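## Task

Set the blue foam block down on the counter itself, not stacked on any other object there, without toppling the other blocks and without the robot falling or being left leaning.

## Robot and tools

ROBOT. TidyBot++: a mobile base (0.54 m long, 0.50 m wide, 0.38 m tall) on four driven casters, carrying one seven-joint arm with a two-finger gripper. The shoulder sits 0.12 m ahead of the base centre and 0.68 m above the floor. Segments: upper arm 0.42 m, forearm 0.31 m, hand 0.31 m. Cameras: base_camera and wrist_camera (the latter looks along the hand). The arm begins folded, hand pointing down, poking up to 0.08 m past the base front. Pointing straight down, the hand reaches at most about 0.94 m above the floor, and only near the base.

FRAMES. Base frame: origin on the floor below the base centre, x forward, y left, z up, in metres. Odometry frame: the base frame as it was when the scene began. base_odometry gives x, y and heading (rad, left positive, -3.142 to 3.142); it counts wheel rotation, so slipping looks like travel and it drifts over many moves. base_tilt is in degrees, forward and right positive. hand_pose is the point between the finger pads, in the base frame; the hand's own z axis runs out along the fingers and the fingers open along its y axis.

move. One action per call, made of any of base, joints, target, plus optional speeds; the motions start together.
- base: an object of offsets from where the base is when the command begins. translate_m (forward positive, -2 to 2 m), strafe_m (left positive, -2 to 2 m), rotate_rad (counter-clockwise from above positive, -6.3 to 6.3 rad). Translate and strafe together give one straight drive.
- joints: absolute angles in radians, keyed by name. joint_1_rad (any angle; positive is clockwise from above, the opposite sense to heading), joint_2_rad -2.249 to 2.249 (shoulder, 0 = upper arm vertical), joint_3_rad any, joint_4_rad -2.579 to 2.579 (elbow, 0 = straight), joint_5_rad any, joint_6_rad -2.099 to 2.099 (wrist), joint_7_rad any (hand roll; with hand down, 1.57 opens fingers left/right). Unlimited joints go the short way, so send under half a turn per step. gripper_pos is 0 (open) to 1 (closed); pad gap is roughly 85 x (1 - gripper_pos) mm.
- target: one flat list of seven numbers [x, y, z, qw, qx, qy, qz], an absolute hand pose in the base frame, metres plus unit quaternion, same form as hand_pose. With target, joints may contain only gripper_pos. The controller chooses joint angles itself, may swing the elbow, curve and overshoot; an unreachable pose is not refused but can wander up to 10 s then time_out. Low forward-pointing poses close to the base often miss or strike the base. To refine, add (desired minus measured hand_pose) to your last target. To hold still, resend hand_target, not hand_pose.
- speeds: caps for this action only. translate_m/strafe_m 0.05 to 0.5 m/s (give only one key for a combined drive), rotate_rad 0.1 to 1.57 rad/s.
- cameras: list of base_camera, wrist_camera or all; [] for none. blocking: true (default) returns when everything rests; false returns within about 0.5 s while motion continues. Actions last at most 15 s; base moves time out after 14 s.

wait: seconds 0 to 10, commands nothing, returns state and images; ends early once moves settle. stop: brakes all running motions; they report stopped and hold, possibly still pressing. zoom_image: camera plus region [x0, y0, x1, y1] in pixels from the top-left, at most 504 x 504, on that camera's newest image. finished_scene: scene number; ends the scene irreversibly, so the blocks must already sit correctly on their own.

RESULTS. move reads done or the worst status. base_status, joint_status, hand_status report each motion: moving, done, off_target (rested away from target, may still push), stopped, contact_stop or time_out (uncommanded stops; old target dropped), not_followed. joint command not followed / pose unreachable mean a safety check withheld arm targets (cause: given for self-collision); the gripper part still runs. on_its_own lists uncommanded behaviour. hand_target is where the hand would be with every joint on target. motor_effort is percent of maximum, peak of last action in brackets. earlier move shows a non-blocking move's state. pictures names images in order. ARM HIT, torque_fault, MOTOR HOT, OVER-TEMPERATURE FAULT and limit_stop_at_motor_heat flag trouble. A gripper at 1 reading done holds nothing; off_target shows what stopped the fingers. Images can lag the state slightly.

ORDERING. An invalid key voids just that call; a refused call, an uncommanded stop or a torque fault cancels the later move, wait and finished_scene calls in the same reply. Motions left out of an action may keep pushing toward earlier targets. A new target cancels the arm's running joint motions, and naming an arm joint cancels a running target.

AVOID. Don't drive or turn while the arm is snagged higher than about 0.6 m, don't reach far out from folded over nearby furniture or swing a stretched arm sideways: the robot can tip; backing off or retracting the arm rights it. The arm ignores obstacles and keeps pressing; blocked bases push hard until time out. Avoid drops, releasing moving objects, slamming, hard pushes, squeezing hard on a block still resting on something, twisting or yanking a gripped block, and torque faults. Loads make the arm sag: correct with offsets, never by commanding a joint to its reading. Long holds and stretched poses heat motors. When lowering a block, watch hand_pose stall and effort change to detect touchdown, and check cameras, since hand_pose can be 1 to 2 cm off. Something may occasionally nudge loose objects.

Each tool is called after "Emit:" as a command line: name --argument value for each argument, lists and objects as JSON in quotes; but a table of rows of numbers goes row by row, as --pt "numbers of a row", without its own name.

## Session

Emit:
move

Scene clock: 0.00 s.
base_odometry: x=+0.000 y=+0.000 heading=+0.000
base_tilt: forward=+0.2 right=-0.2
base_status: not commanded
joint_positions: joint_1_rad=+0.004 joint_2_rad=-0.361 joint_3_rad=+3.144 joint_4_rad=-2.504 joint_5_rad=+0.016 joint_6_rad=-0.870 joint_7_rad=+1.608 gripper_pos=+0.000
joint_status: not commanded
motor_effort: joint_1_rad=+1 joint_2_rad=-2 joint_3_rad=+1 joint_4_rad=+15 joint_5_rad=+0 joint_6_rad=+1 joint_7_rad=-1
hand_pose: x=+0.2747 y=-0.0035 z=+0.5966 quat_wxyz=(+0.008, +0.998, +0.020, +0.064) (m; base frame)
hand_target: x=+0.2748 y=-0.0035 z=+0.5966 quat_wxyz=(+0.008, +0.998, +0.020, +0.064) (m; base frame)
hand_status: not commanded
pictures: base_camera, wrist_camera
Images, in order (width x height): base_camera 644x364, wrist_camera 644x476.

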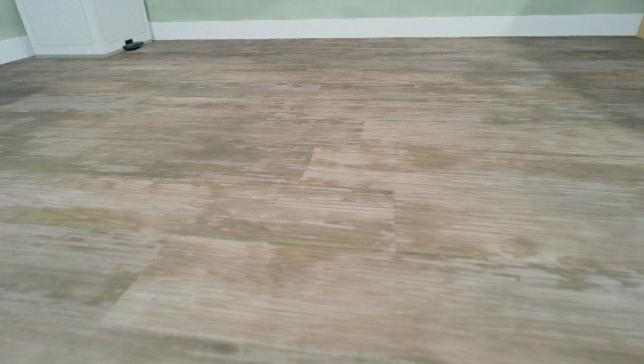

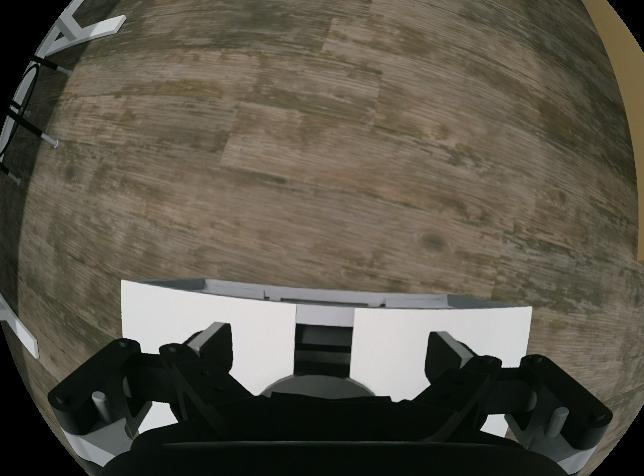

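Emit:
move --joints '{"joint_6_rad":0.5}'

Emit:
move --base '{"rotate_rad":1.2}'

Emit:
move --base '{"rotate_rad":1.2}'

Emit:
move --base '{"rotate_rad":1.2}'

Emit:
move --base '{"rotate_rad":1.2}'

Scene clock: 3.07 s.
move: done
base_odometry: x=+0.000 y=+0.000 heading=+0.000
base_tilt: forward=+0.2 right=-0.2
base_status: not commanded
joint_positions: joint_1_rad=+0.004 joint_2_rad=-0.361 joint_3_rad=+3.144 joint_4_rad=-2.503 joint_5_rad=+0.016 joint_6_rad=+0.424 joint_7_rad=+1.608 gripper_pos=+0.000
joint_status: all done
motor_effort: joint_1_rad=+0(1) joint_2_rad=-7(7) joint_3_rad=+1(1) joint_4_rad=+20(20) joint_5_rad=+1(1) joint_6_rad=+8(9) joint_7_rad=-1(1)
hand_pose: x=+0.5428 y=+0.0006 z=+0.8599 quat_wxyz=(+0.016, +0.757, +0.019, +0.653) (m; base frame)
hand_target: x=+0.5452 y=+0.0010 z=+0.8829 quat_wxyz=(+0.017, +0.732, +0.019, +0.681) (m; base frame)
hand_status: not commanded
pictures: base_camera, wrist_camera
Images, in order (width x height): base_camera 644x364, wrist_camera 644x476.

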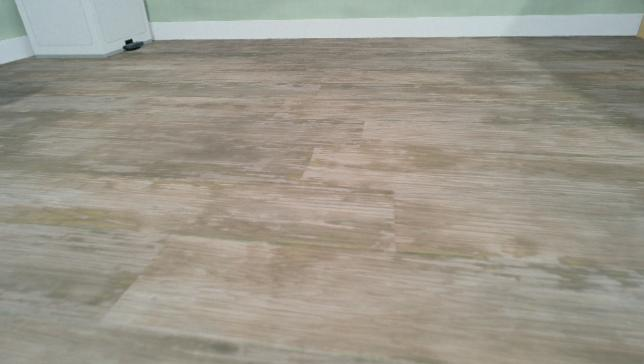

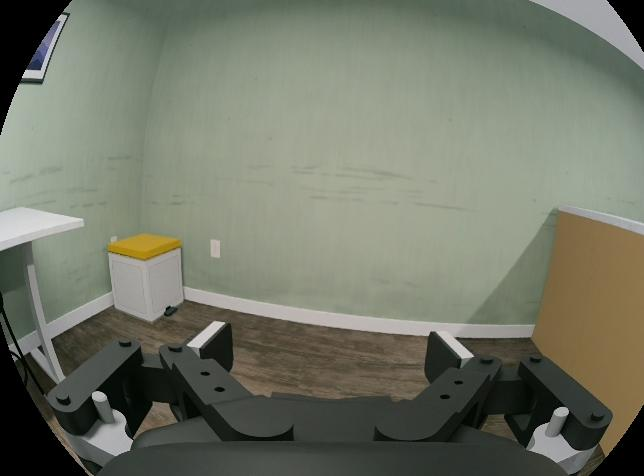

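Scene clock: 5.10 s.
move: done
base_odometry: x=+0.000 y=+0.000 heading=+1.199
base_tilt: forward=+0.2 right=-0.3
base_status: done
joint_positions: joint_1_rad=+0.004 joint_2_rad=-0.361 joint_3_rad=+3.144 joint_4_rad=-2.503 joint_5_rad=+0.016 joint_6_rad=+0.425 joint_7_rad=+1.608 gripper_pos=+0.000
joint_status: not commanded
motor_effort: joint_1_rad=+0(2) joint_2_rad=-7(8) joint_3_rad=+1(2) joint_4_rad=+20(21) joint_5_rad=+0(1) joint_6_rad=+8(9) joint_7_rad=+0(1)
hand_pose: x=+0.5428 y=+0.0007 z=+0.8602 quat_wxyz=(+0.016, +0.757, +0.019, +0.653) (m; base frame)
hand_target: x=+0.5452 y=+0.0010 z=+0.8829 quat_wxyz=(+0.017, +0.732, +0.019, +0.681) (m; base frame)
hand_status: not commanded
pictures: base_camera, wrist_camera
Images, in order (width x height): base_camera 644x364, wrist_camera 644x476.

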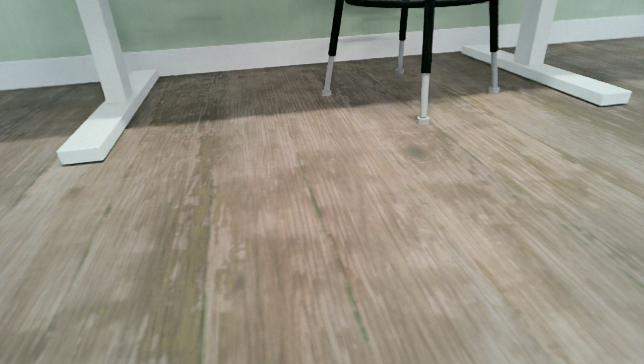

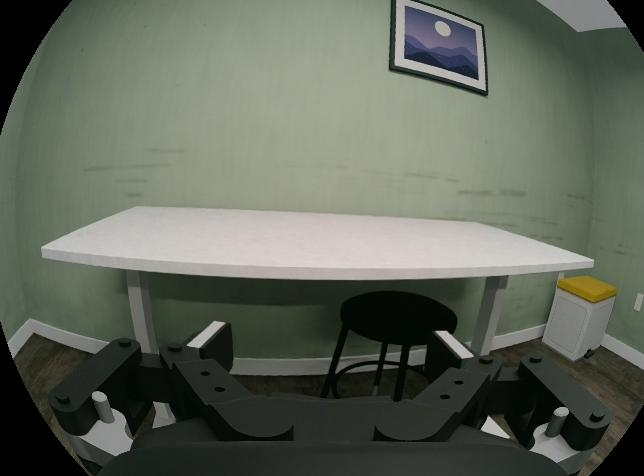

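Scene clock: 7.13 s.
move: done
base_odometry: x=+0.000 y=+0.000 heading=+2.399
base_tilt: forward=+0.2 right=-0.2
base_status: done
joint_positions: joint_1_rad=+0.004 joint_2_rad=-0.361 joint_3_rad=+3.144 joint_4_rad=-2.503 joint_5_rad=+0.016 joint_6_rad=+0.425 joint_7_rad=+1.608 gripper_pos=+0.000
joint_status: not commanded
motor_effort: joint_1_rad=+0(2) joint_2_rad=-7(8) joint_3_rad=+1(2) joint_4_rad=+20(20) joint_5_rad=+0(1) joint_6_rad=+8(9) joint_7_rad=-1(1)
hand_pose: x=+0.5428 y=+0.0007 z=+0.8603 quat_wxyz=(+0.016, +0.756, +0.020, +0.654) (m; base frame)
hand_target: x=+0.5452 y=+0.0010 z=+0.8829 quat_wxyz=(+0.017, +0.732, +0.019, +0.681) (m; base frame)
hand_status: not commanded
pictures: base_camera, wrist_camera
Images, in order (width x height): base_camera 644x364, wrist_camera 644x476.

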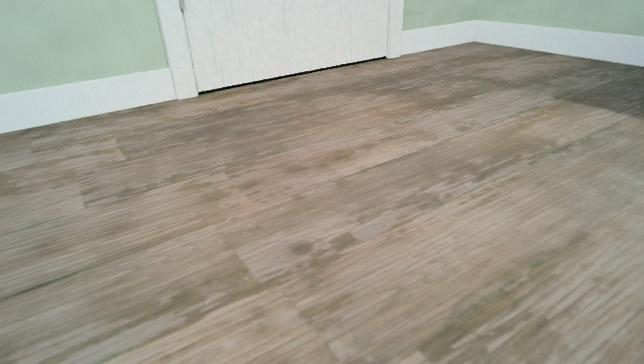

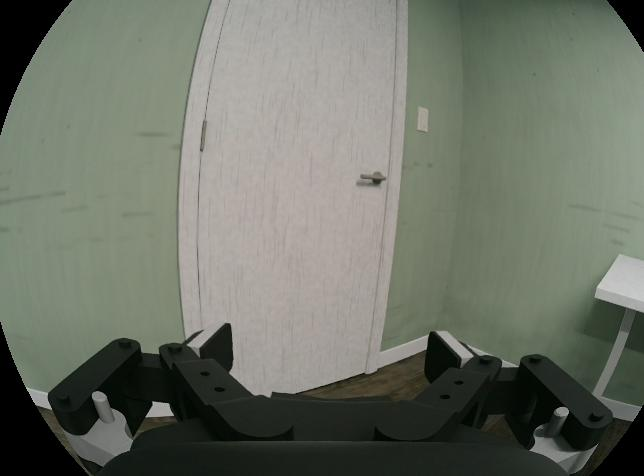

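Scene clock: 9.17 s.
move: done
base_odometry: x=+0.000 y=+0.000 heading=-2.685
base_tilt: forward=+0.3 right=-0.2
base_status: done
joint_positions: joint_1_rad=+0.004 joint_2_rad=-0.361 joint_3_rad=+3.144 joint_4_rad=-2.503 joint_5_rad=+0.016 joint_6_rad=+0.425 joint_7_rad=+1.608 gripper_pos=+0.000
joint_status: not commanded
motor_effort: joint_1_rad=+0(2) joint_2_rad=-7(8) joint_3_rad=+0(2) joint_4_rad=+20(20) joint_5_rad=+0(1) joint_6_rad=+9(9) joint_7_rad=+0(1)
hand_pose: x=+0.5428 y=+0.0008 z=+0.8604 quat_wxyz=(+0.016, +0.756, +0.020, +0.654) (m; base frame)
hand_target: x=+0.5452 y=+0.0010 z=+0.8829 quat_wxyz=(+0.017, +0.732, +0.019, +0.681) (m; base frame)
hand_status: not commanded
pictures: base_camera, wrist_camera
Images, in order (width x height): base_camera 644x364, wrist_camera 644x476.

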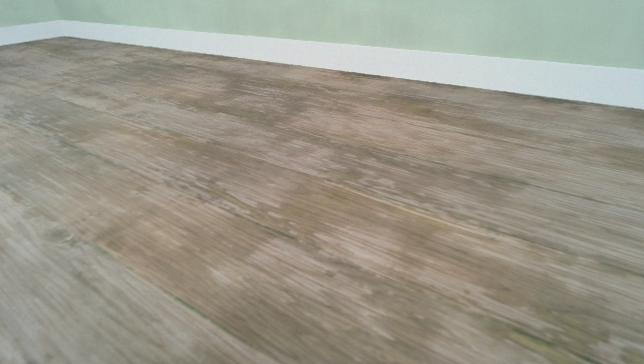

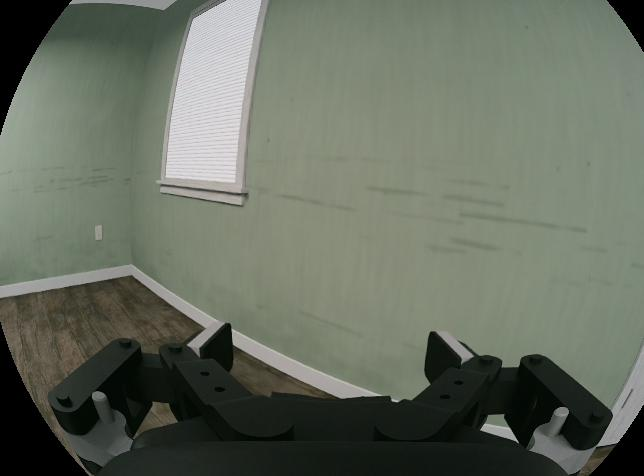

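Scene clock: 11.20 s.
move: done
base_odometry: x=+0.000 y=+0.000 heading=-1.486
base_tilt: forward=+0.1 right=-0.3
base_status: done
joint_positions: joint_1_rad=+0.004 joint_2_rad=-0.361 joint_3_rad=+3.144 joint_4_rad=-2.503 joint_5_rad=+0.016 joint_6_rad=+0.426 joint_7_rad=+1.608 gripper_pos=+0.000
joint_status: not commanded
motor_effort: joint_1_rad=+1(2) joint_2_rad=-7(8) joint_3_rad=+1(2) joint_4_rad=+19(21) joint_5_rad=+1(1) joint_6_rad=+9(9) joint_7_rad=-1(1)
hand_pose: x=+0.5428 y=+0.0008 z=+0.8604 quat_wxyz=(+0.016, +0.756, +0.020, +0.654) (m; base frame)
hand_target: x=+0.5452 y=+0.0010 z=+0.8829 quat_wxyz=(+0.017, +0.732, +0.019, +0.681) (m; base frame)
hand_status: not commanded
pictures: base_camera, wrist_camera
Images, in order (width x height): base_camera 644x364, wrist_camera 644x476.

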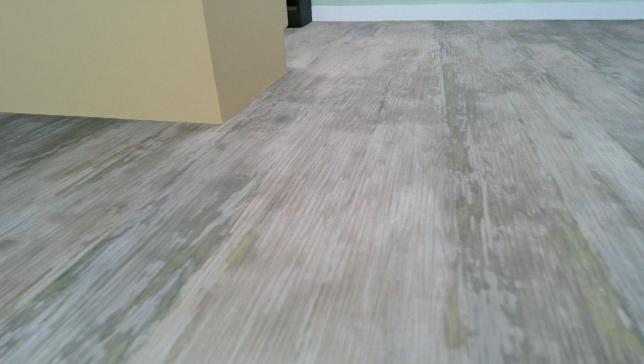

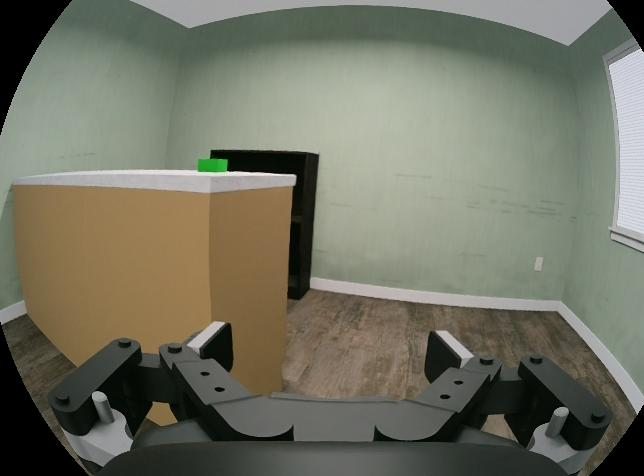

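Emit:
move --base '{"translate_m":1.3,"strafe_m":-0.45}'

Emit:
move --base '{"rotate_rad":0.9}'

Scene clock: 15.87 s.
move: done
base_odometry: x=-0.338 y=-1.334 heading=-1.485
base_tilt: forward=+0.1 right=-0.2
base_status: done
joint_positions: joint_1_rad=+0.004 joint_2_rad=-0.362 joint_3_rad=+3.144 joint_4_rad=-2.503 joint_5_rad=+0.016 joint_6_rad=+0.428 joint_7_rad=+1.608 gripper_pos=+0.000
joint_status: not commanded
motor_effort: joint_1_rad=+1(2) joint_2_rad=-7(9) joint_3_rad=+1(2) joint_4_rad=+20(21) joint_5_rad=+1(1) joint_6_rad=+8(9) joint_7_rad=+0(1)
hand_pose: x=+0.5429 y=+0.0008 z=+0.8612 quat_wxyz=(+0.016, +0.756, +0.020, +0.655) (m; base frame)
hand_target: x=+0.5452 y=+0.0010 z=+0.8829 quat_wxyz=(+0.017, +0.732, +0.019, +0.681) (m; base frame)
hand_status: not commanded
pictures: base_camera, wrist_camera
Images, in order (width x height): base_camera 644x364, wrist_camera 644x476.

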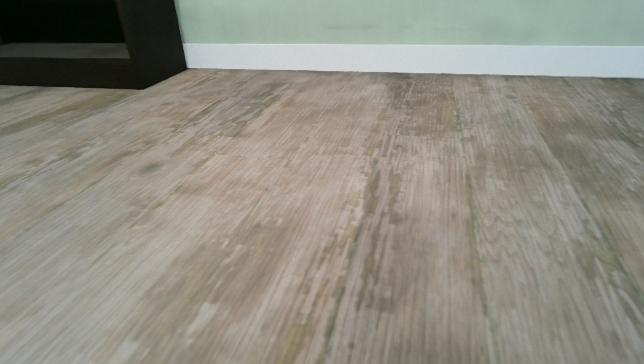

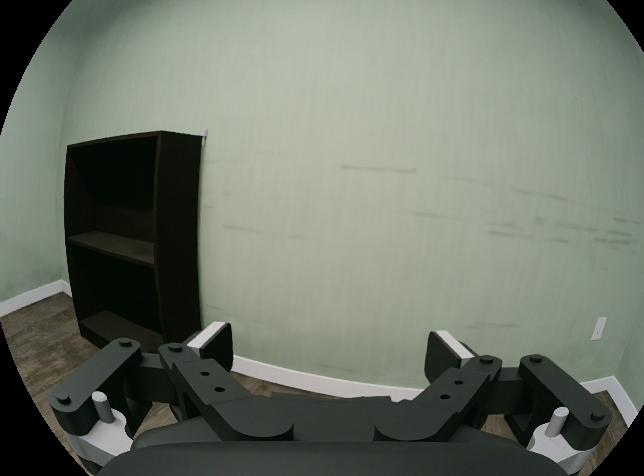

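Scene clock: 17.67 s.
move: done
base_odometry: x=-0.338 y=-1.334 heading=-0.585
base_tilt: forward=+0.1 right=-0.2
base_status: done
joint_positions: joint_1_rad=+0.004 joint_2_rad=-0.362 joint_3_rad=+3.144 joint_4_rad=-2.503 joint_5_rad=+0.016 joint_6_rad=+0.428 joint_7_rad=+1.608 gripper_pos=+0.000
joint_status: not commanded
motor_effort: joint_1_rad=+0(2) joint_2_rad=-7(8) joint_3_rad=+1(2) joint_4_rad=+20(21) joint_5_rad=+0(1) joint_6_rad=+8(9) joint_7_rad=-1(2)
hand_pose: x=+0.5429 y=+0.0008 z=+0.8612 quat_wxyz=(+0.016, +0.756, +0.020, +0.655) (m; base frame)
hand_target: x=+0.5452 y=+0.0010 z=+0.8829 quat_wxyz=(+0.017, +0.732, +0.019, +0.681) (m; base frame)
hand_status: not commanded
pictures: base_camera, wrist_camera
Images, in order (width x height): base_camera 644x364, wrist_camera 644x476.

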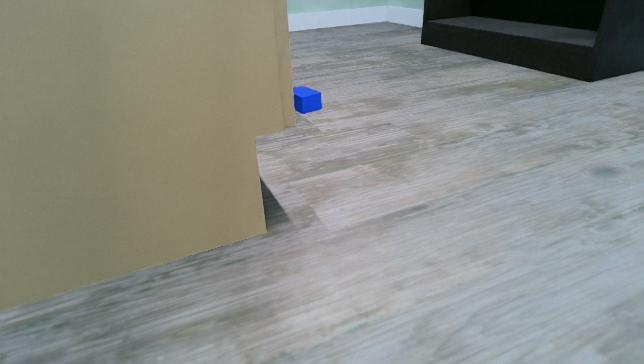

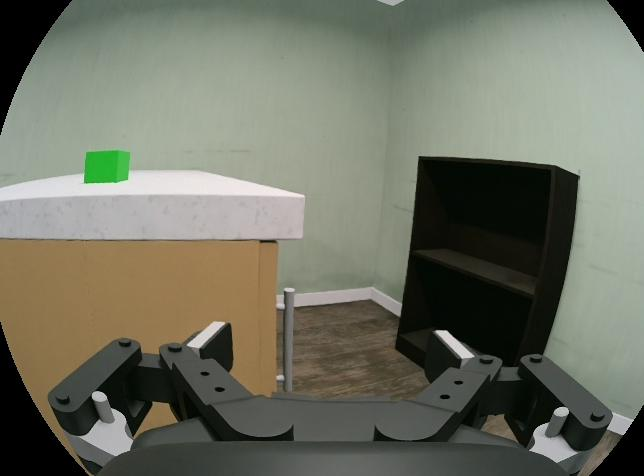

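Emit:
move --base '{"translate_m":0.1,"strafe_m":-0.5}'

Emit:
move --base '{"rotate_rad":0.585}'

Scene clock: 21.20 s.
move: done
base_odometry: x=-0.530 y=-1.806 heading=-0.585
base_tilt: forward=+0.1 right=-0.2
base_status: done
joint_positions: joint_1_rad=+0.004 joint_2_rad=-0.362 joint_3_rad=+3.144 joint_4_rad=-2.503 joint_5_rad=+0.016 joint_6_rad=+0.428 joint_7_rad=+1.608 gripper_pos=+0.000
joint_status: not commanded
motor_effort: joint_1_rad=-1(2) joint_2_rad=-7(8) joint_3_rad=+1(3) joint_4_rad=+20(21) joint_5_rad=+1(1) joint_6_rad=+8(9) joint_7_rad=-1(1)
hand_pose: x=+0.5429 y=+0.0007 z=+0.8612 quat_wxyz=(+0.016, +0.756, +0.019, +0.655) (m; base frame)
hand_target: x=+0.5452 y=+0.0010 z=+0.8829 quat_wxyz=(+0.017, +0.732, +0.019, +0.681) (m; base frame)
hand_status: not commanded
pictures: base_camera, wrist_camera
Images, in order (width x height): base_camera 644x364, wrist_camera 644x476.

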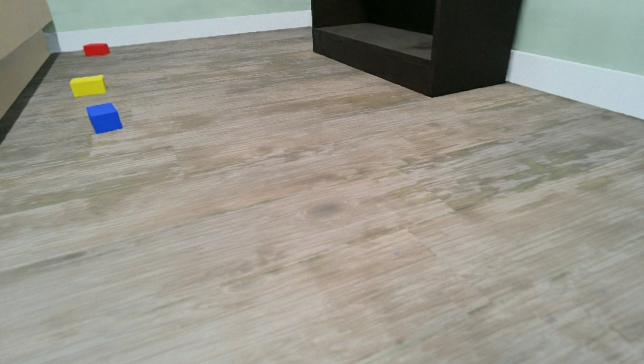

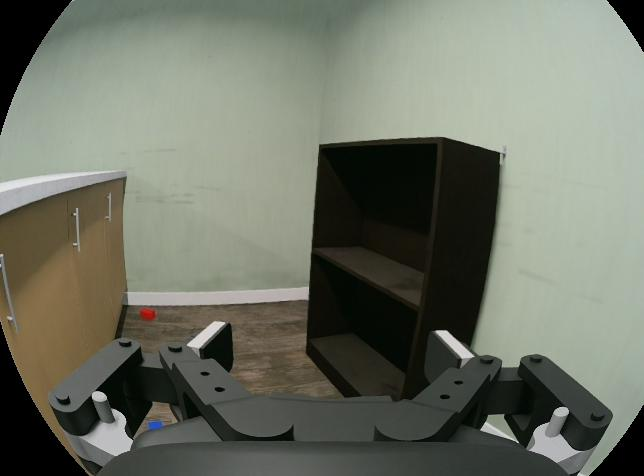

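Scene clock: 22.73 s.
move: done
base_odometry: x=-0.530 y=-1.806 heading=+0.000
base_tilt: forward=+0.2 right=-0.2
base_status: done
joint_positions: joint_1_rad=+0.004 joint_2_rad=-0.362 joint_3_rad=+3.144 joint_4_rad=-2.503 joint_5_rad=+0.016 joint_6_rad=+0.428 joint_7_rad=+1.608 gripper_pos=+0.000
joint_status: not commanded
motor_effort: joint_1_rad=+0(1) joint_2_rad=-7(8) joint_3_rad=+0(2) joint_4_rad=+20(20) joint_5_rad=+1(1) joint_6_rad=+8(9) joint_7_rad=+0(1)
hand_pose: x=+0.5429 y=+0.0008 z=+0.8612 quat_wxyz=(+0.016, +0.756, +0.020, +0.655) (m; base frame)
hand_target: x=+0.5452 y=+0.0010 z=+0.8829 quat_wxyz=(+0.017, +0.732, +0.019, +0.681) (m; base frame)
hand_status: not commanded
pictures: base_camera, wrist_camera
Images, in order (width x height): base_camera 644x364, wrist_camera 644x476.

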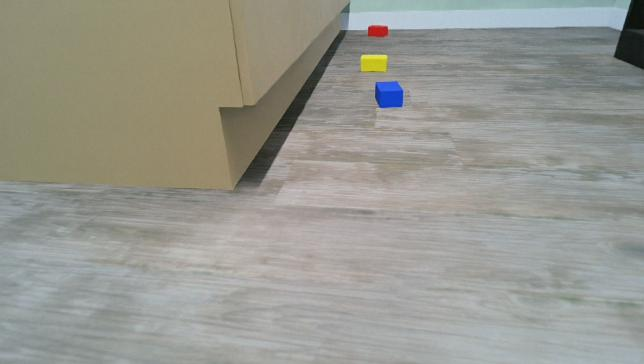

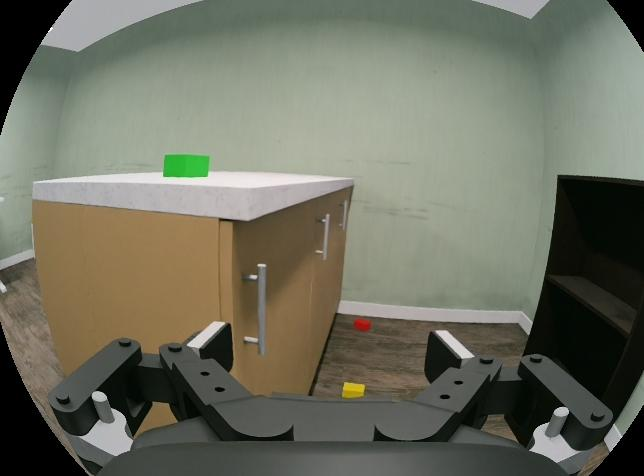

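Emit:
move --base '{"strafe_m":-0.25,"translate_m":0.5}' --joints '{"joint_6_rad":-0.87}'

Scene clock: 26.00 s.
move: done
base_odometry: x=-0.030 y=-2.056 heading=+0.000
base_tilt: forward=+0.1 right=-0.3
base_status: done
joint_positions: joint_1_rad=+0.004 joint_2_rad=-0.361 joint_3_rad=+3.144 joint_4_rad=-2.504 joint_5_rad=+0.016 joint_6_rad=-0.801 joint_7_rad=+1.608 gripper_pos=+0.000
joint_status: all done
motor_effort: joint_1_rad=+0(1) joint_2_rad=-3(7) joint_3_rad=+1(2) joint_4_rad=+16(21) joint_5_rad=+1(1) joint_6_rad=+2(9) joint_7_rad=-1(1)
hand_pose: x=+0.2960 y=-0.0033 z=+0.6002 quat_wxyz=(+0.008, +0.995, +0.021, +0.099) (m; base frame)
hand_target: x=+0.2747 y=-0.0035 z=+0.5966 quat_wxyz=(+0.008, +0.998, +0.020, +0.064) (m; base frame)
hand_status: not commanded
pictures: base_camera, wrist_camera
Images, in order (width x height): base_camera 644x364, wrist_camera 644x476.

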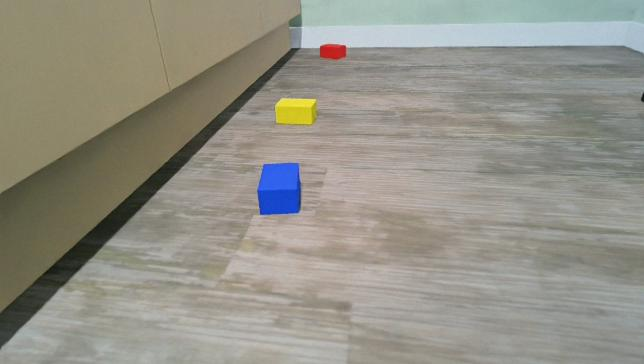

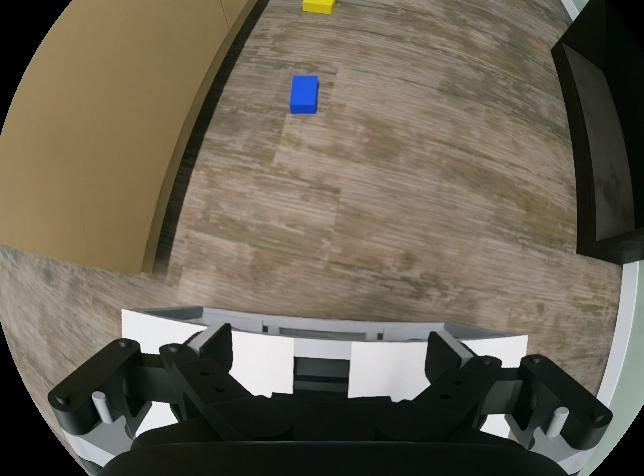

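Emit:
move --target '[0.6, 0.03, 0.35, 0, 1, 0, 0]'

Scene clock: 30.03 s.
move: done
base_odometry: x=-0.030 y=-2.056 heading=+0.000
base_tilt: forward=+0.2 right=-0.3
base_status: not commanded
joint_positions: joint_1_rad=-0.051 joint_2_rad=+0.893 joint_3_rad=+3.144 joint_4_rad=-1.750 joint_5_rad=+0.007 joint_6_rad=-0.564 joint_7_rad=+1.600 gripper_pos=+0.000
joint_status: not commanded
motor_effort: joint_1_rad=+0(1) joint_2_rad=-38(39) joint_3_rad=+0(1) joint_4_rad=+8(16) joint_5_rad=+0(1) joint_6_rad=-1(2) joint_7_rad=-1(1)
hand_pose: x=+0.5761 y=+0.0220 z=+0.3588 quat_wxyz=(+0.003, +0.999, +0.042, -0.033) (m; base frame)
hand_target: x=+0.6000 y=+0.0300 z=+0.3500 quat_wxyz=(+0.000, +1.000, +0.000, +0.000) (m; base frame)
hand_status: done (0.027 m and 6.1 deg from the pose sent, 0.395 m and 11.6 deg at the start)
pictures: base_camera, wrist_camera
Images, in order (width x height): base_camera 644x364, wrist_camera 644x476.

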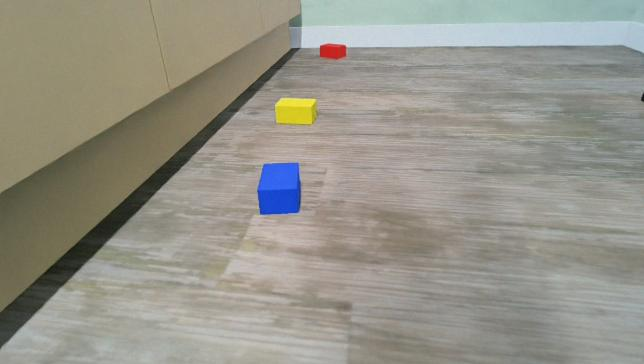

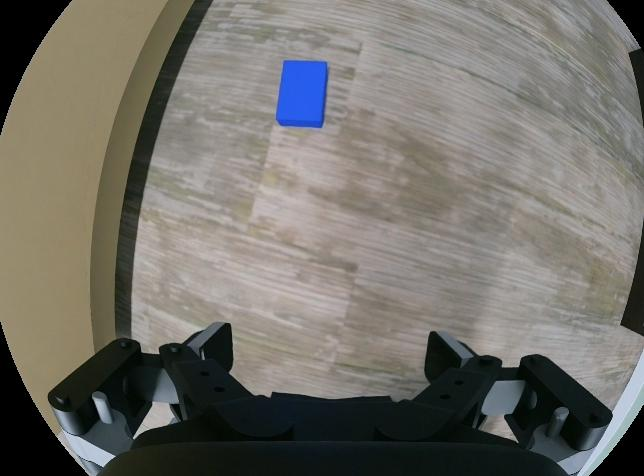

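Emit:
move --base '{"translate_m":0.18,"strafe_m":0.03}' --target '[0.62, 0.03, 0.24, 0, 1, 0, 0]'

Scene clock: 32.93 s.
move: done
base_odometry: x=+0.150 y=-2.026 heading=+0.000
base_tilt: forward=+0.3 right=-0.2
base_status: done
joint_positions: joint_1_rad=-0.052 joint_2_rad=+1.155 joint_3_rad=+3.144 joint_4_rad=-1.607 joint_5_rad=+0.001 joint_6_rad=-0.440 joint_7_rad=+1.599 gripper_pos=+0.000
joint_status: not commanded
motor_effort: joint_1_rad=+1(3) joint_2_rad=-41(44) joint_3_rad=+0(1) joint_4_rad=+6(9) joint_5_rad=+0(1) joint_6_rad=-1(2) joint_7_rad=-1(1)
hand_pose: x=+0.6011 y=+0.0245 z=+0.2489 quat_wxyz=(+0.002, +0.999, +0.040, -0.030) (m; base frame)
hand_target: x=+0.6200 y=+0.0300 z=+0.2400 quat_wxyz=(+0.000, +1.000, +0.000, +0.000) (m; base frame)
hand_status: done (0.022 m and 5.7 deg from the pose sent, 0.127 m and 6.1 deg at the start)
pictures: base_camera, wrist_camera
Images, in order (width x height): base_camera 644x364, wrist_camera 644x476.

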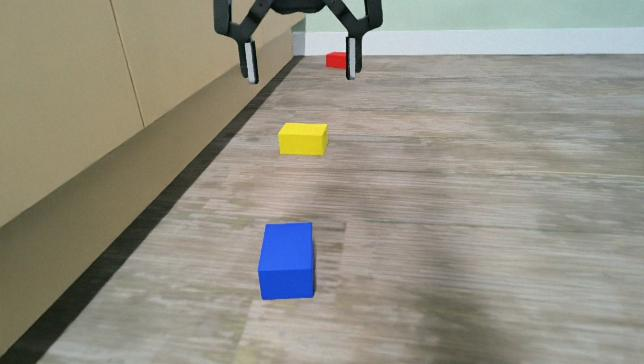

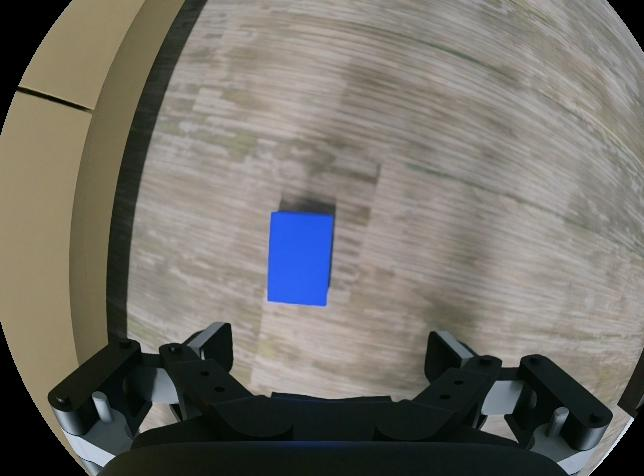

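Emit:
move --target '[0.655, 0.06, 0.13, 0, 1, 0, 0]'

Scene clock: 35.40 s.
move: done
base_odometry: x=+0.150 y=-2.026 heading=+0.000
base_tilt: forward=+0.1 right=-0.2
base_status: not commanded
joint_positions: joint_1_rad=-0.104 joint_2_rad=+1.435 joint_3_rad=+3.144 joint_4_rad=-1.308 joint_5_rad=-0.018 joint_6_rad=-0.440 joint_7_rad=+1.566 gripper_pos=+0.000
joint_status: not commanded
motor_effort: joint_1_rad=-1(2) joint_2_rad=-44(47) joint_3_rad=-1(1) joint_4_rad=+6(7) joint_5_rad=+1(1) joint_6_rad=-1(1) joint_7_rad=-1(1)
hand_pose: x=+0.6424 y=+0.0568 z=+0.1382 quat_wxyz=(-0.001, +0.999, +0.041, -0.020) (m; base frame)
hand_target: x=+0.6550 y=+0.0600 z=+0.1300 quat_wxyz=(+0.000, +1.000, +0.000, +0.000) (m; base frame)
hand_status: done (0.015 m and 5.3 deg from the pose sent, 0.135 m and 5.7 deg at the start)
pictures: base_camera, wrist_camera
Images, in order (width x height): base_camera 644x364, wrist_camera 644x476.

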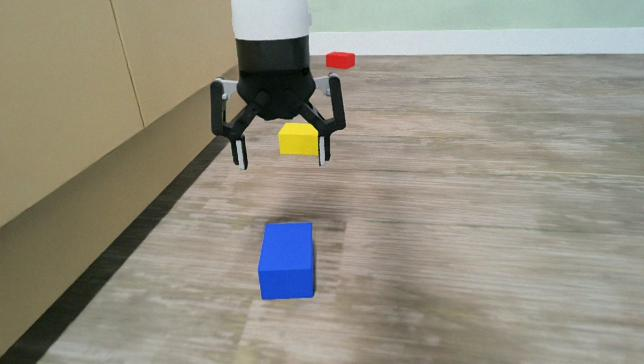

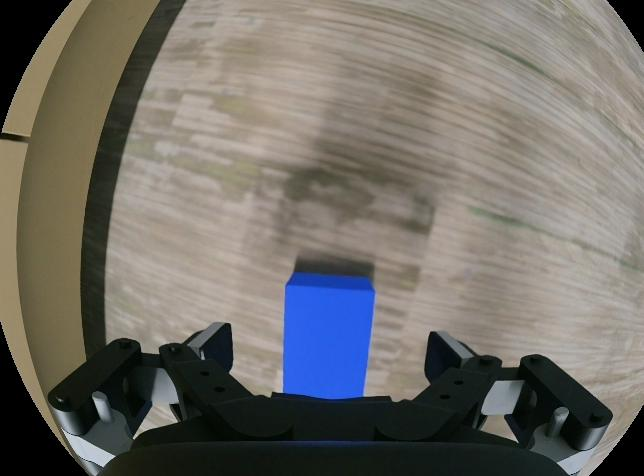

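Emit:
move --target '[0.64, 0.06, 0.07, 0, 1, 0, 0]'

Emit:
move --target '[0.635, 0.06, 0.027, 0, 1, 0, 0]'

Scene clock: 37.43 s.
move: done
base_odometry: x=+0.150 y=-2.026 heading=+0.000
base_tilt: forward=+0.3 right=-0.2
base_status: not commanded
joint_positions: joint_1_rad=-0.104 joint_2_rad=+1.566 joint_3_rad=+3.144 joint_4_rad=-1.236 joint_5_rad=-0.022 joint_6_rad=-0.403 joint_7_rad=+1.566 gripper_pos=+0.000
joint_status: not commanded
motor_effort: joint_1_rad=+0(1) joint_2_rad=-44(48) joint_3_rad=-1(1) joint_4_rad=+5(7) joint_5_rad=+0(1) joint_6_rad=-1(1) joint_7_rad=+0(1)
hand_pose: x=+0.6214 y=+0.0549 z=+0.0765 quat_wxyz=(-0.001, +0.999, +0.039, -0.032) (m; base frame)
hand_target: x=+0.6400 y=+0.0600 z=+0.0700 quat_wxyz=(+0.000, +1.000, +0.000, +0.000) (m; base frame)
hand_status: done (0.020 m and 5.8 deg from the pose sent, 0.068 m and 5.3 deg at the start)
pictures: base_camera, wrist_camera
Images, in order (width x height): base_camera 644x364, wrist_camera 644x476.

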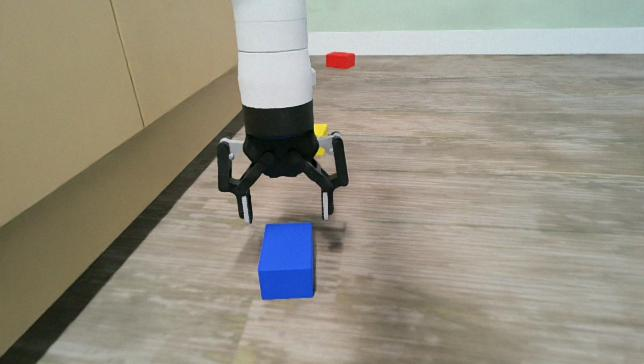

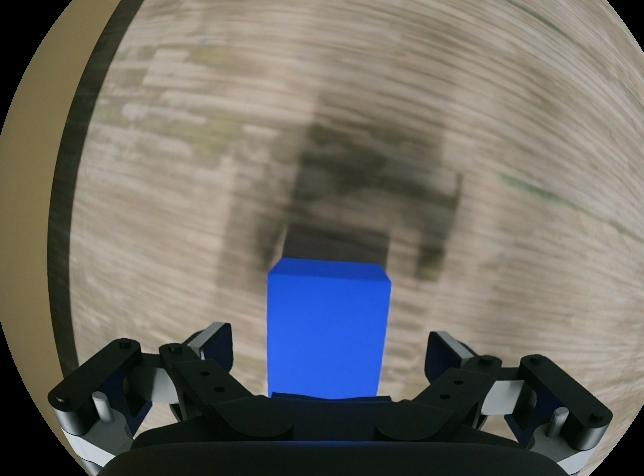

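Scene clock: 38.63 s.
move: done
base_odometry: x=+0.150 y=-2.026 heading=+0.000
base_tilt: forward=+0.2 right=-0.2
base_status: not commanded
joint_positions: joint_1_rad=-0.104 joint_2_rad=+1.661 joint_3_rad=+3.144 joint_4_rad=-1.143 joint_5_rad=-0.024 joint_6_rad=-0.394 joint_7_rad=+1.565 gripper_pos=+0.000
joint_status: not commanded
motor_effort: joint_1_rad=+1(1) joint_2_rad=-44(47) joint_3_rad=+0(1) joint_4_rad=+5(6) joint_5_rad=+0(1) joint_6_rad=+0(1) joint_7_rad=-1(1)
hand_pose: x=+0.6213 y=+0.0552 z=+0.0364 quat_wxyz=(-0.001, +0.999, +0.038, -0.029) (m; base frame)
hand_target: x=+0.6350 y=+0.0600 z=+0.0270 quat_wxyz=(+0.000, +1.000, +0.000, +0.000) (m; base frame)
hand_status: done (0.017 m and 5.4 deg from the pose sent, 0.052 m and 5.8 deg at the start)
pictures: base_camera, wrist_camera
Images, in order (width x height): base_camera 644x364, wrist_camera 644x476.

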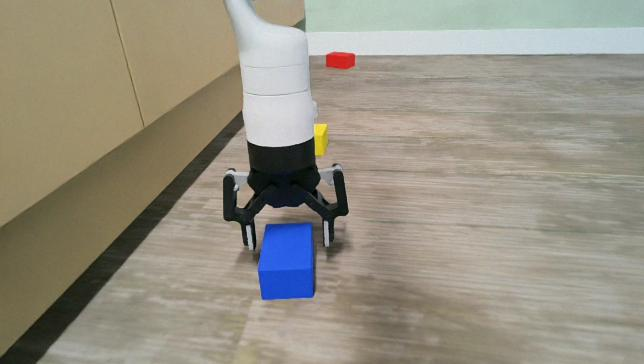

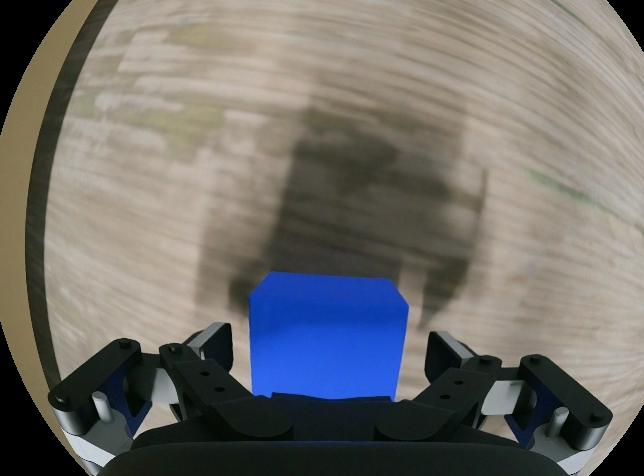

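Emit:
move --target '[0.605, 0.06, 0.027, 0, 1, 0, 0]'

Emit:
move --joints '{"gripper_pos":0.5}'

Scene clock: 40.40 s.
move: done
base_odometry: x=+0.150 y=-2.026 heading=+0.000
base_tilt: forward=+0.3 right=-0.2
base_status: not commanded
joint_positions: joint_1_rad=-0.109 joint_2_rad=+1.657 joint_3_rad=+3.144 joint_4_rad=-1.250 joint_5_rad=-0.027 joint_6_rad=-0.298 joint_7_rad=+1.565 gripper_pos=+0.000
joint_status: not commanded
motor_effort: joint_1_rad=+0(1) joint_2_rad=-42(44) joint_3_rad=-1(1) joint_4_rad=+4(5) joint_5_rad=+0(1) joint_6_rad=-1(1) joint_7_rad=-1(1)
hand_pose: x=+0.5888 y=+0.0537 z=+0.0292 quat_wxyz=(+0.000, +0.999, +0.038, -0.032) (m; base frame)
hand_target: x=+0.6050 y=+0.0600 z=+0.0270 quat_wxyz=(+0.000, +1.000, +0.000, +0.000) (m; base frame)
hand_status: done (0.018 m and 5.7 deg from the pose sent, 0.019 m and 5.4 deg at the start)
pictures: base_camera, wrist_camera
Images, in order (width x height): base_camera 644x364, wrist_camera 644x476.

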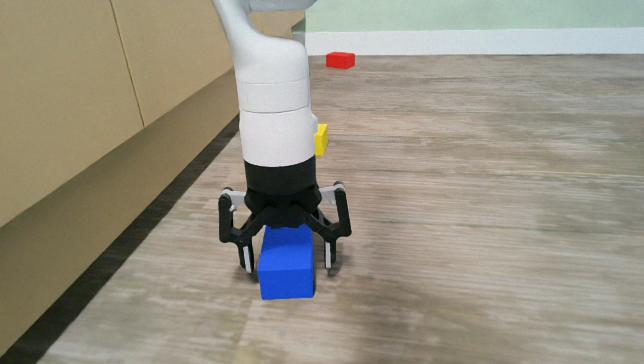

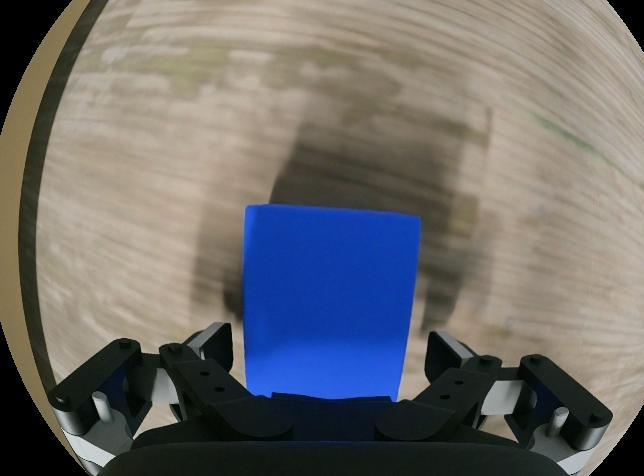

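Scene clock: 41.37 s.
move: off_target
base_odometry: x=+0.150 y=-2.026 heading=+0.000
base_tilt: forward=+0.2 right=-0.2
base_status: not commanded
joint_positions: joint_1_rad=-0.109 joint_2_rad=+1.652 joint_3_rad=+3.144 joint_4_rad=-1.254 joint_5_rad=-0.028 joint_6_rad=-0.290 joint_7_rad=+1.565 gripper_pos=+0.411
joint_status: gripper_pos off_target (ended at +0.411, target +0.500)
motor_effort: joint_1_rad=+1(2) joint_2_rad=-43(43) joint_3_rad=+0(1) joint_4_rad=+4(8) joint_5_rad=+0(1) joint_6_rad=-1(4) joint_7_rad=-1(1)
hand_pose: x=+0.5920 y=+0.0541 z=+0.0313 quat_wxyz=(-0.001, +0.999, +0.038, -0.027) (m; base frame)
hand_target: x=+0.6050 y=+0.0600 z=+0.0270 quat_wxyz=(+0.000, +1.000, +0.000, +0.000) (m; base frame)
hand_status: not commanded
pictures: base_camera, wrist_camera
Images, in order (width x height): base_camera 644x364, wrist_camera 644x476.

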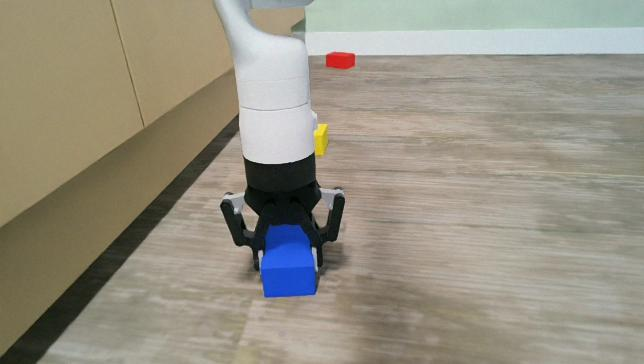

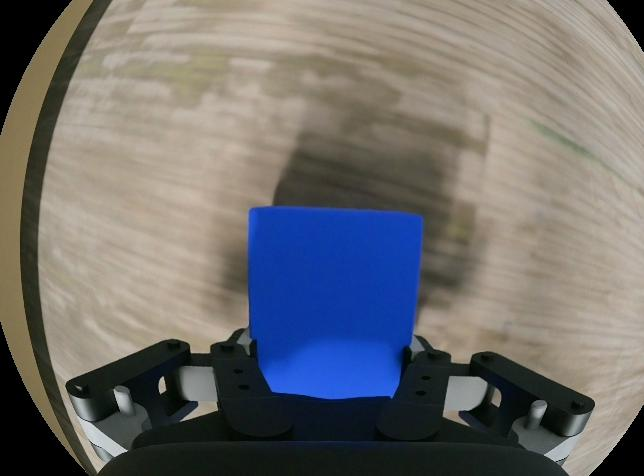

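Emit:
move --joints '{"gripper_pos":0.7}' --target '[0.6, 0.05, 0.25, 0, 1, 0, 0]'

Emit:
move --base '{"strafe_m":-0.45,"translate_m":-0.2}' --target '[0.45, 0.0, 0.65, 0, 1, 0, 0]'

Emit:
move --base '{"rotate_rad":1.571}'

Emit:
move --target '[0.45, 0.0, 0.92, 0, 1, 0, 0]'

Scene clock: 46.63 s.
move: off_target
base_odometry: x=+0.150 y=-2.026 heading=+0.000
base_tilt: forward=+0.3 right=-0.2
base_status: not commanded
joint_positions: joint_1_rad=-0.109 joint_2_rad=+1.137 joint_3_rad=+3.144 joint_4_rad=-1.663 joint_5_rad=-0.028 joint_6_rad=-0.290 joint_7_rad=+1.565 gripper_pos=+0.411
joint_status: gripper_pos off_target (ended at +0.411, target +0.700)
motor_effort: joint_1_rad=+1(1) joint_2_rad=-41(45) joint_3_rad=-1(1) joint_4_rad=+6(7) joint_5_rad=+0(1) joint_6_rad=+0(1) joint_7_rad=-1(1)
hand_pose: x=+0.6191 y=+0.0571 z=+0.2518 quat_wxyz=(-0.005, +0.999, +0.038, +0.026) (m; base frame)
hand_target: x=+0.6000 y=+0.0500 z=+0.2500 quat_wxyz=(+0.000, +1.000, +0.000, +0.000) (m; base frame)
hand_status: done (0.021 m and 5.3 deg from the pose sent, 0.219 m and 5.4 deg at the start)
pictures: base_camera, wrist_camera
Images, in order (width x height): base_camera 644x364, wrist_camera 644x476.

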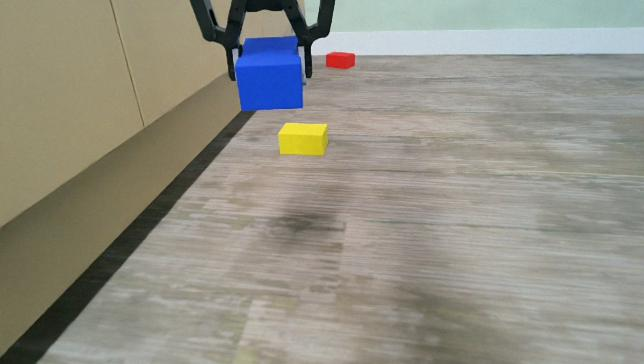

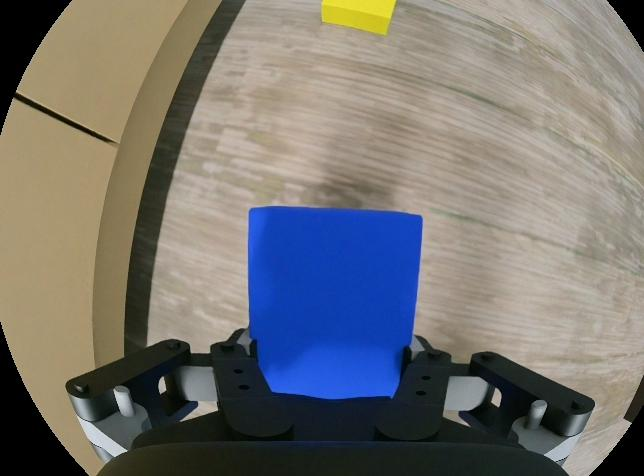

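Scene clock: 48.93 s.
move: done
base_odometry: x=-0.050 y=-2.476 heading=+0.000
base_tilt: forward=+0.2 right=-0.2
base_status: done
joint_positions: joint_1_rad=-0.027 joint_2_rad=+0.118 joint_3_rad=+3.153 joint_4_rad=-1.899 joint_5_rad=-0.028 joint_6_rad=-1.040 joint_7_rad=+1.565 gripper_pos=+0.411
joint_status: not commanded
motor_effort: joint_1_rad=+0(4) joint_2_rad=-21(44) joint_3_rad=+0(2) joint_4_rad=+16(17) joint_5_rad=+0(1) joint_6_rad=+0(1) joint_7_rad=+0(1)
hand_pose: x=+0.4783 y=+0.0141 z=+0.6537 quat_wxyz=(-0.012, +0.999, -0.002, +0.042) (m; base frame)
hand_target: x=+0.4500 y=+0.0000 z=+0.6500 quat_wxyz=(+0.000, +1.000, +0.000, +0.000) (m; base frame)
hand_status: done (0.032 m and 5.0 deg from the pose sent, 0.436 m and 5.3 deg at the start)
pictures: base_camera, wrist_camera
Images, in order (width x height): base_camera 644x364, wrist_camera 644x476.

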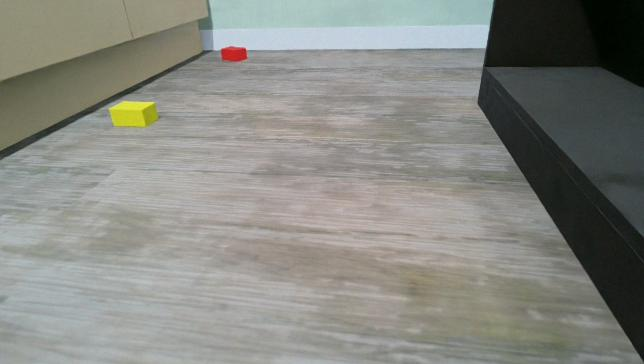

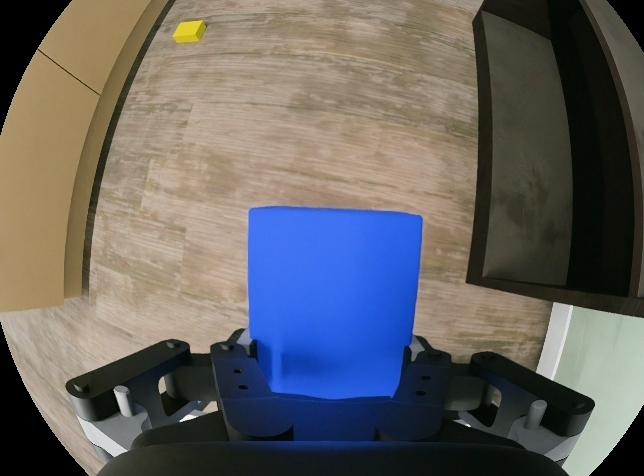

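Scene clock: 51.23 s.
move: done
base_odometry: x=-0.050 y=-2.476 heading=+1.571
base_tilt: forward=+0.1 right=-0.2
base_status: done
joint_positions: joint_1_rad=-0.021 joint_2_rad=+0.118 joint_3_rad=+3.153 joint_4_rad=-1.899 joint_5_rad=-0.027 joint_6_rad=-1.045 joint_7_rad=+1.565 gripper_pos=+0.411
joint_status: not commanded
motor_effort: joint_1_rad=+1(3) joint_2_rad=-21(23) joint_3_rad=+0(2) joint_4_rad=+16(16) joint_5_rad=+0(1) joint_6_rad=+0(1) joint_7_rad=+0(2)
hand_pose: x=+0.4768 y=+0.0121 z=+0.6536 quat_wxyz=(-0.012, +0.999, -0.005, +0.039) (m; base frame)
hand_target: x=+0.4500 y=+0.0000 z=+0.6500 quat_wxyz=(+0.000, +1.000, +0.000, +0.000) (m; base frame)
hand_status: not commanded
pictures: base_camera, wrist_camera
Images, in order (width x height): base_camera 644x364, wrist_camera 644x476.

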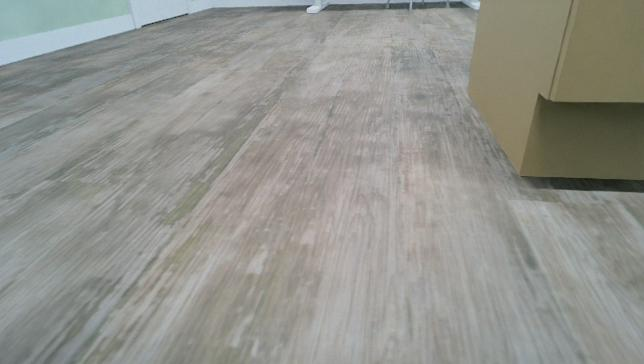

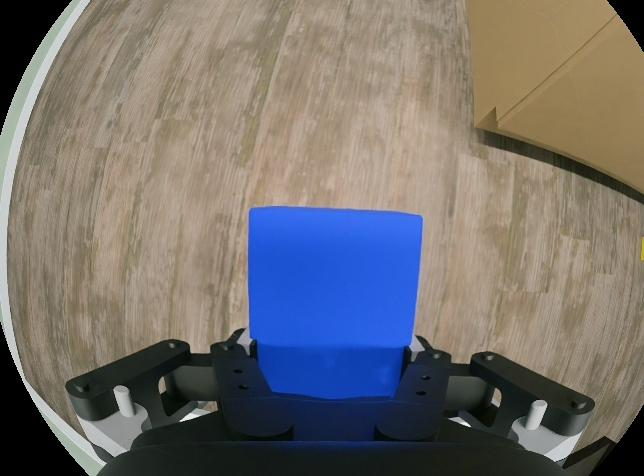

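Scene clock: 53.77 s.
move: done
base_odometry: x=-0.050 y=-2.476 heading=+1.571
base_tilt: forward=+0.1 right=-0.2
base_status: not commanded
joint_positions: joint_1_rad=-0.021 joint_2_rad=+0.114 joint_3_rad=+3.155 joint_4_rad=-1.047 joint_5_rad=-0.027 joint_6_rad=-1.929 joint_7_rad=+1.565 gripper_pos=+0.411
joint_status: not commanded
motor_effort: joint_1_rad=+1(1) joint_2_rad=-21(24) joint_3_rad=+0(1) joint_4_rad=+16(18) joint_5_rad=+0(1) joint_6_rad=+0(1) joint_7_rad=+0(2)
hand_pose: x=+0.4712 y=+0.0123 z=+0.9141 quat_wxyz=(-0.012, +1.000, +0.006, +0.025) (m; base frame)
hand_target: x=+0.4500 y=+0.0000 z=+0.9200 quat_wxyz=(+0.000, +1.000, +0.000, +0.000) (m; base frame)
hand_status: done (0.025 m and 3.3 deg from the pose sent, 0.268 m and 4.7 deg at the start)
pictures: base_camera, wrist_camera
Images, in order (width x height): base_camera 644x364, wrist_camera 644x476.

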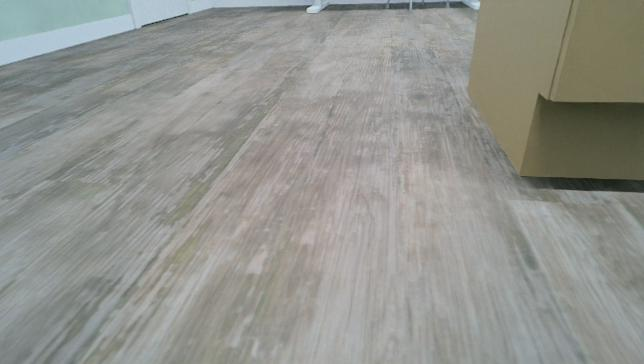

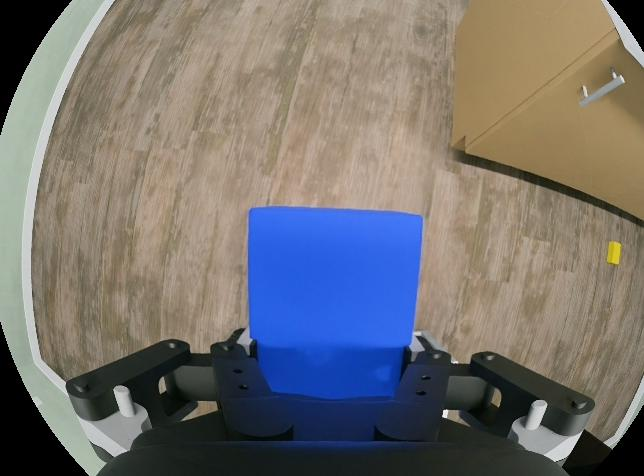

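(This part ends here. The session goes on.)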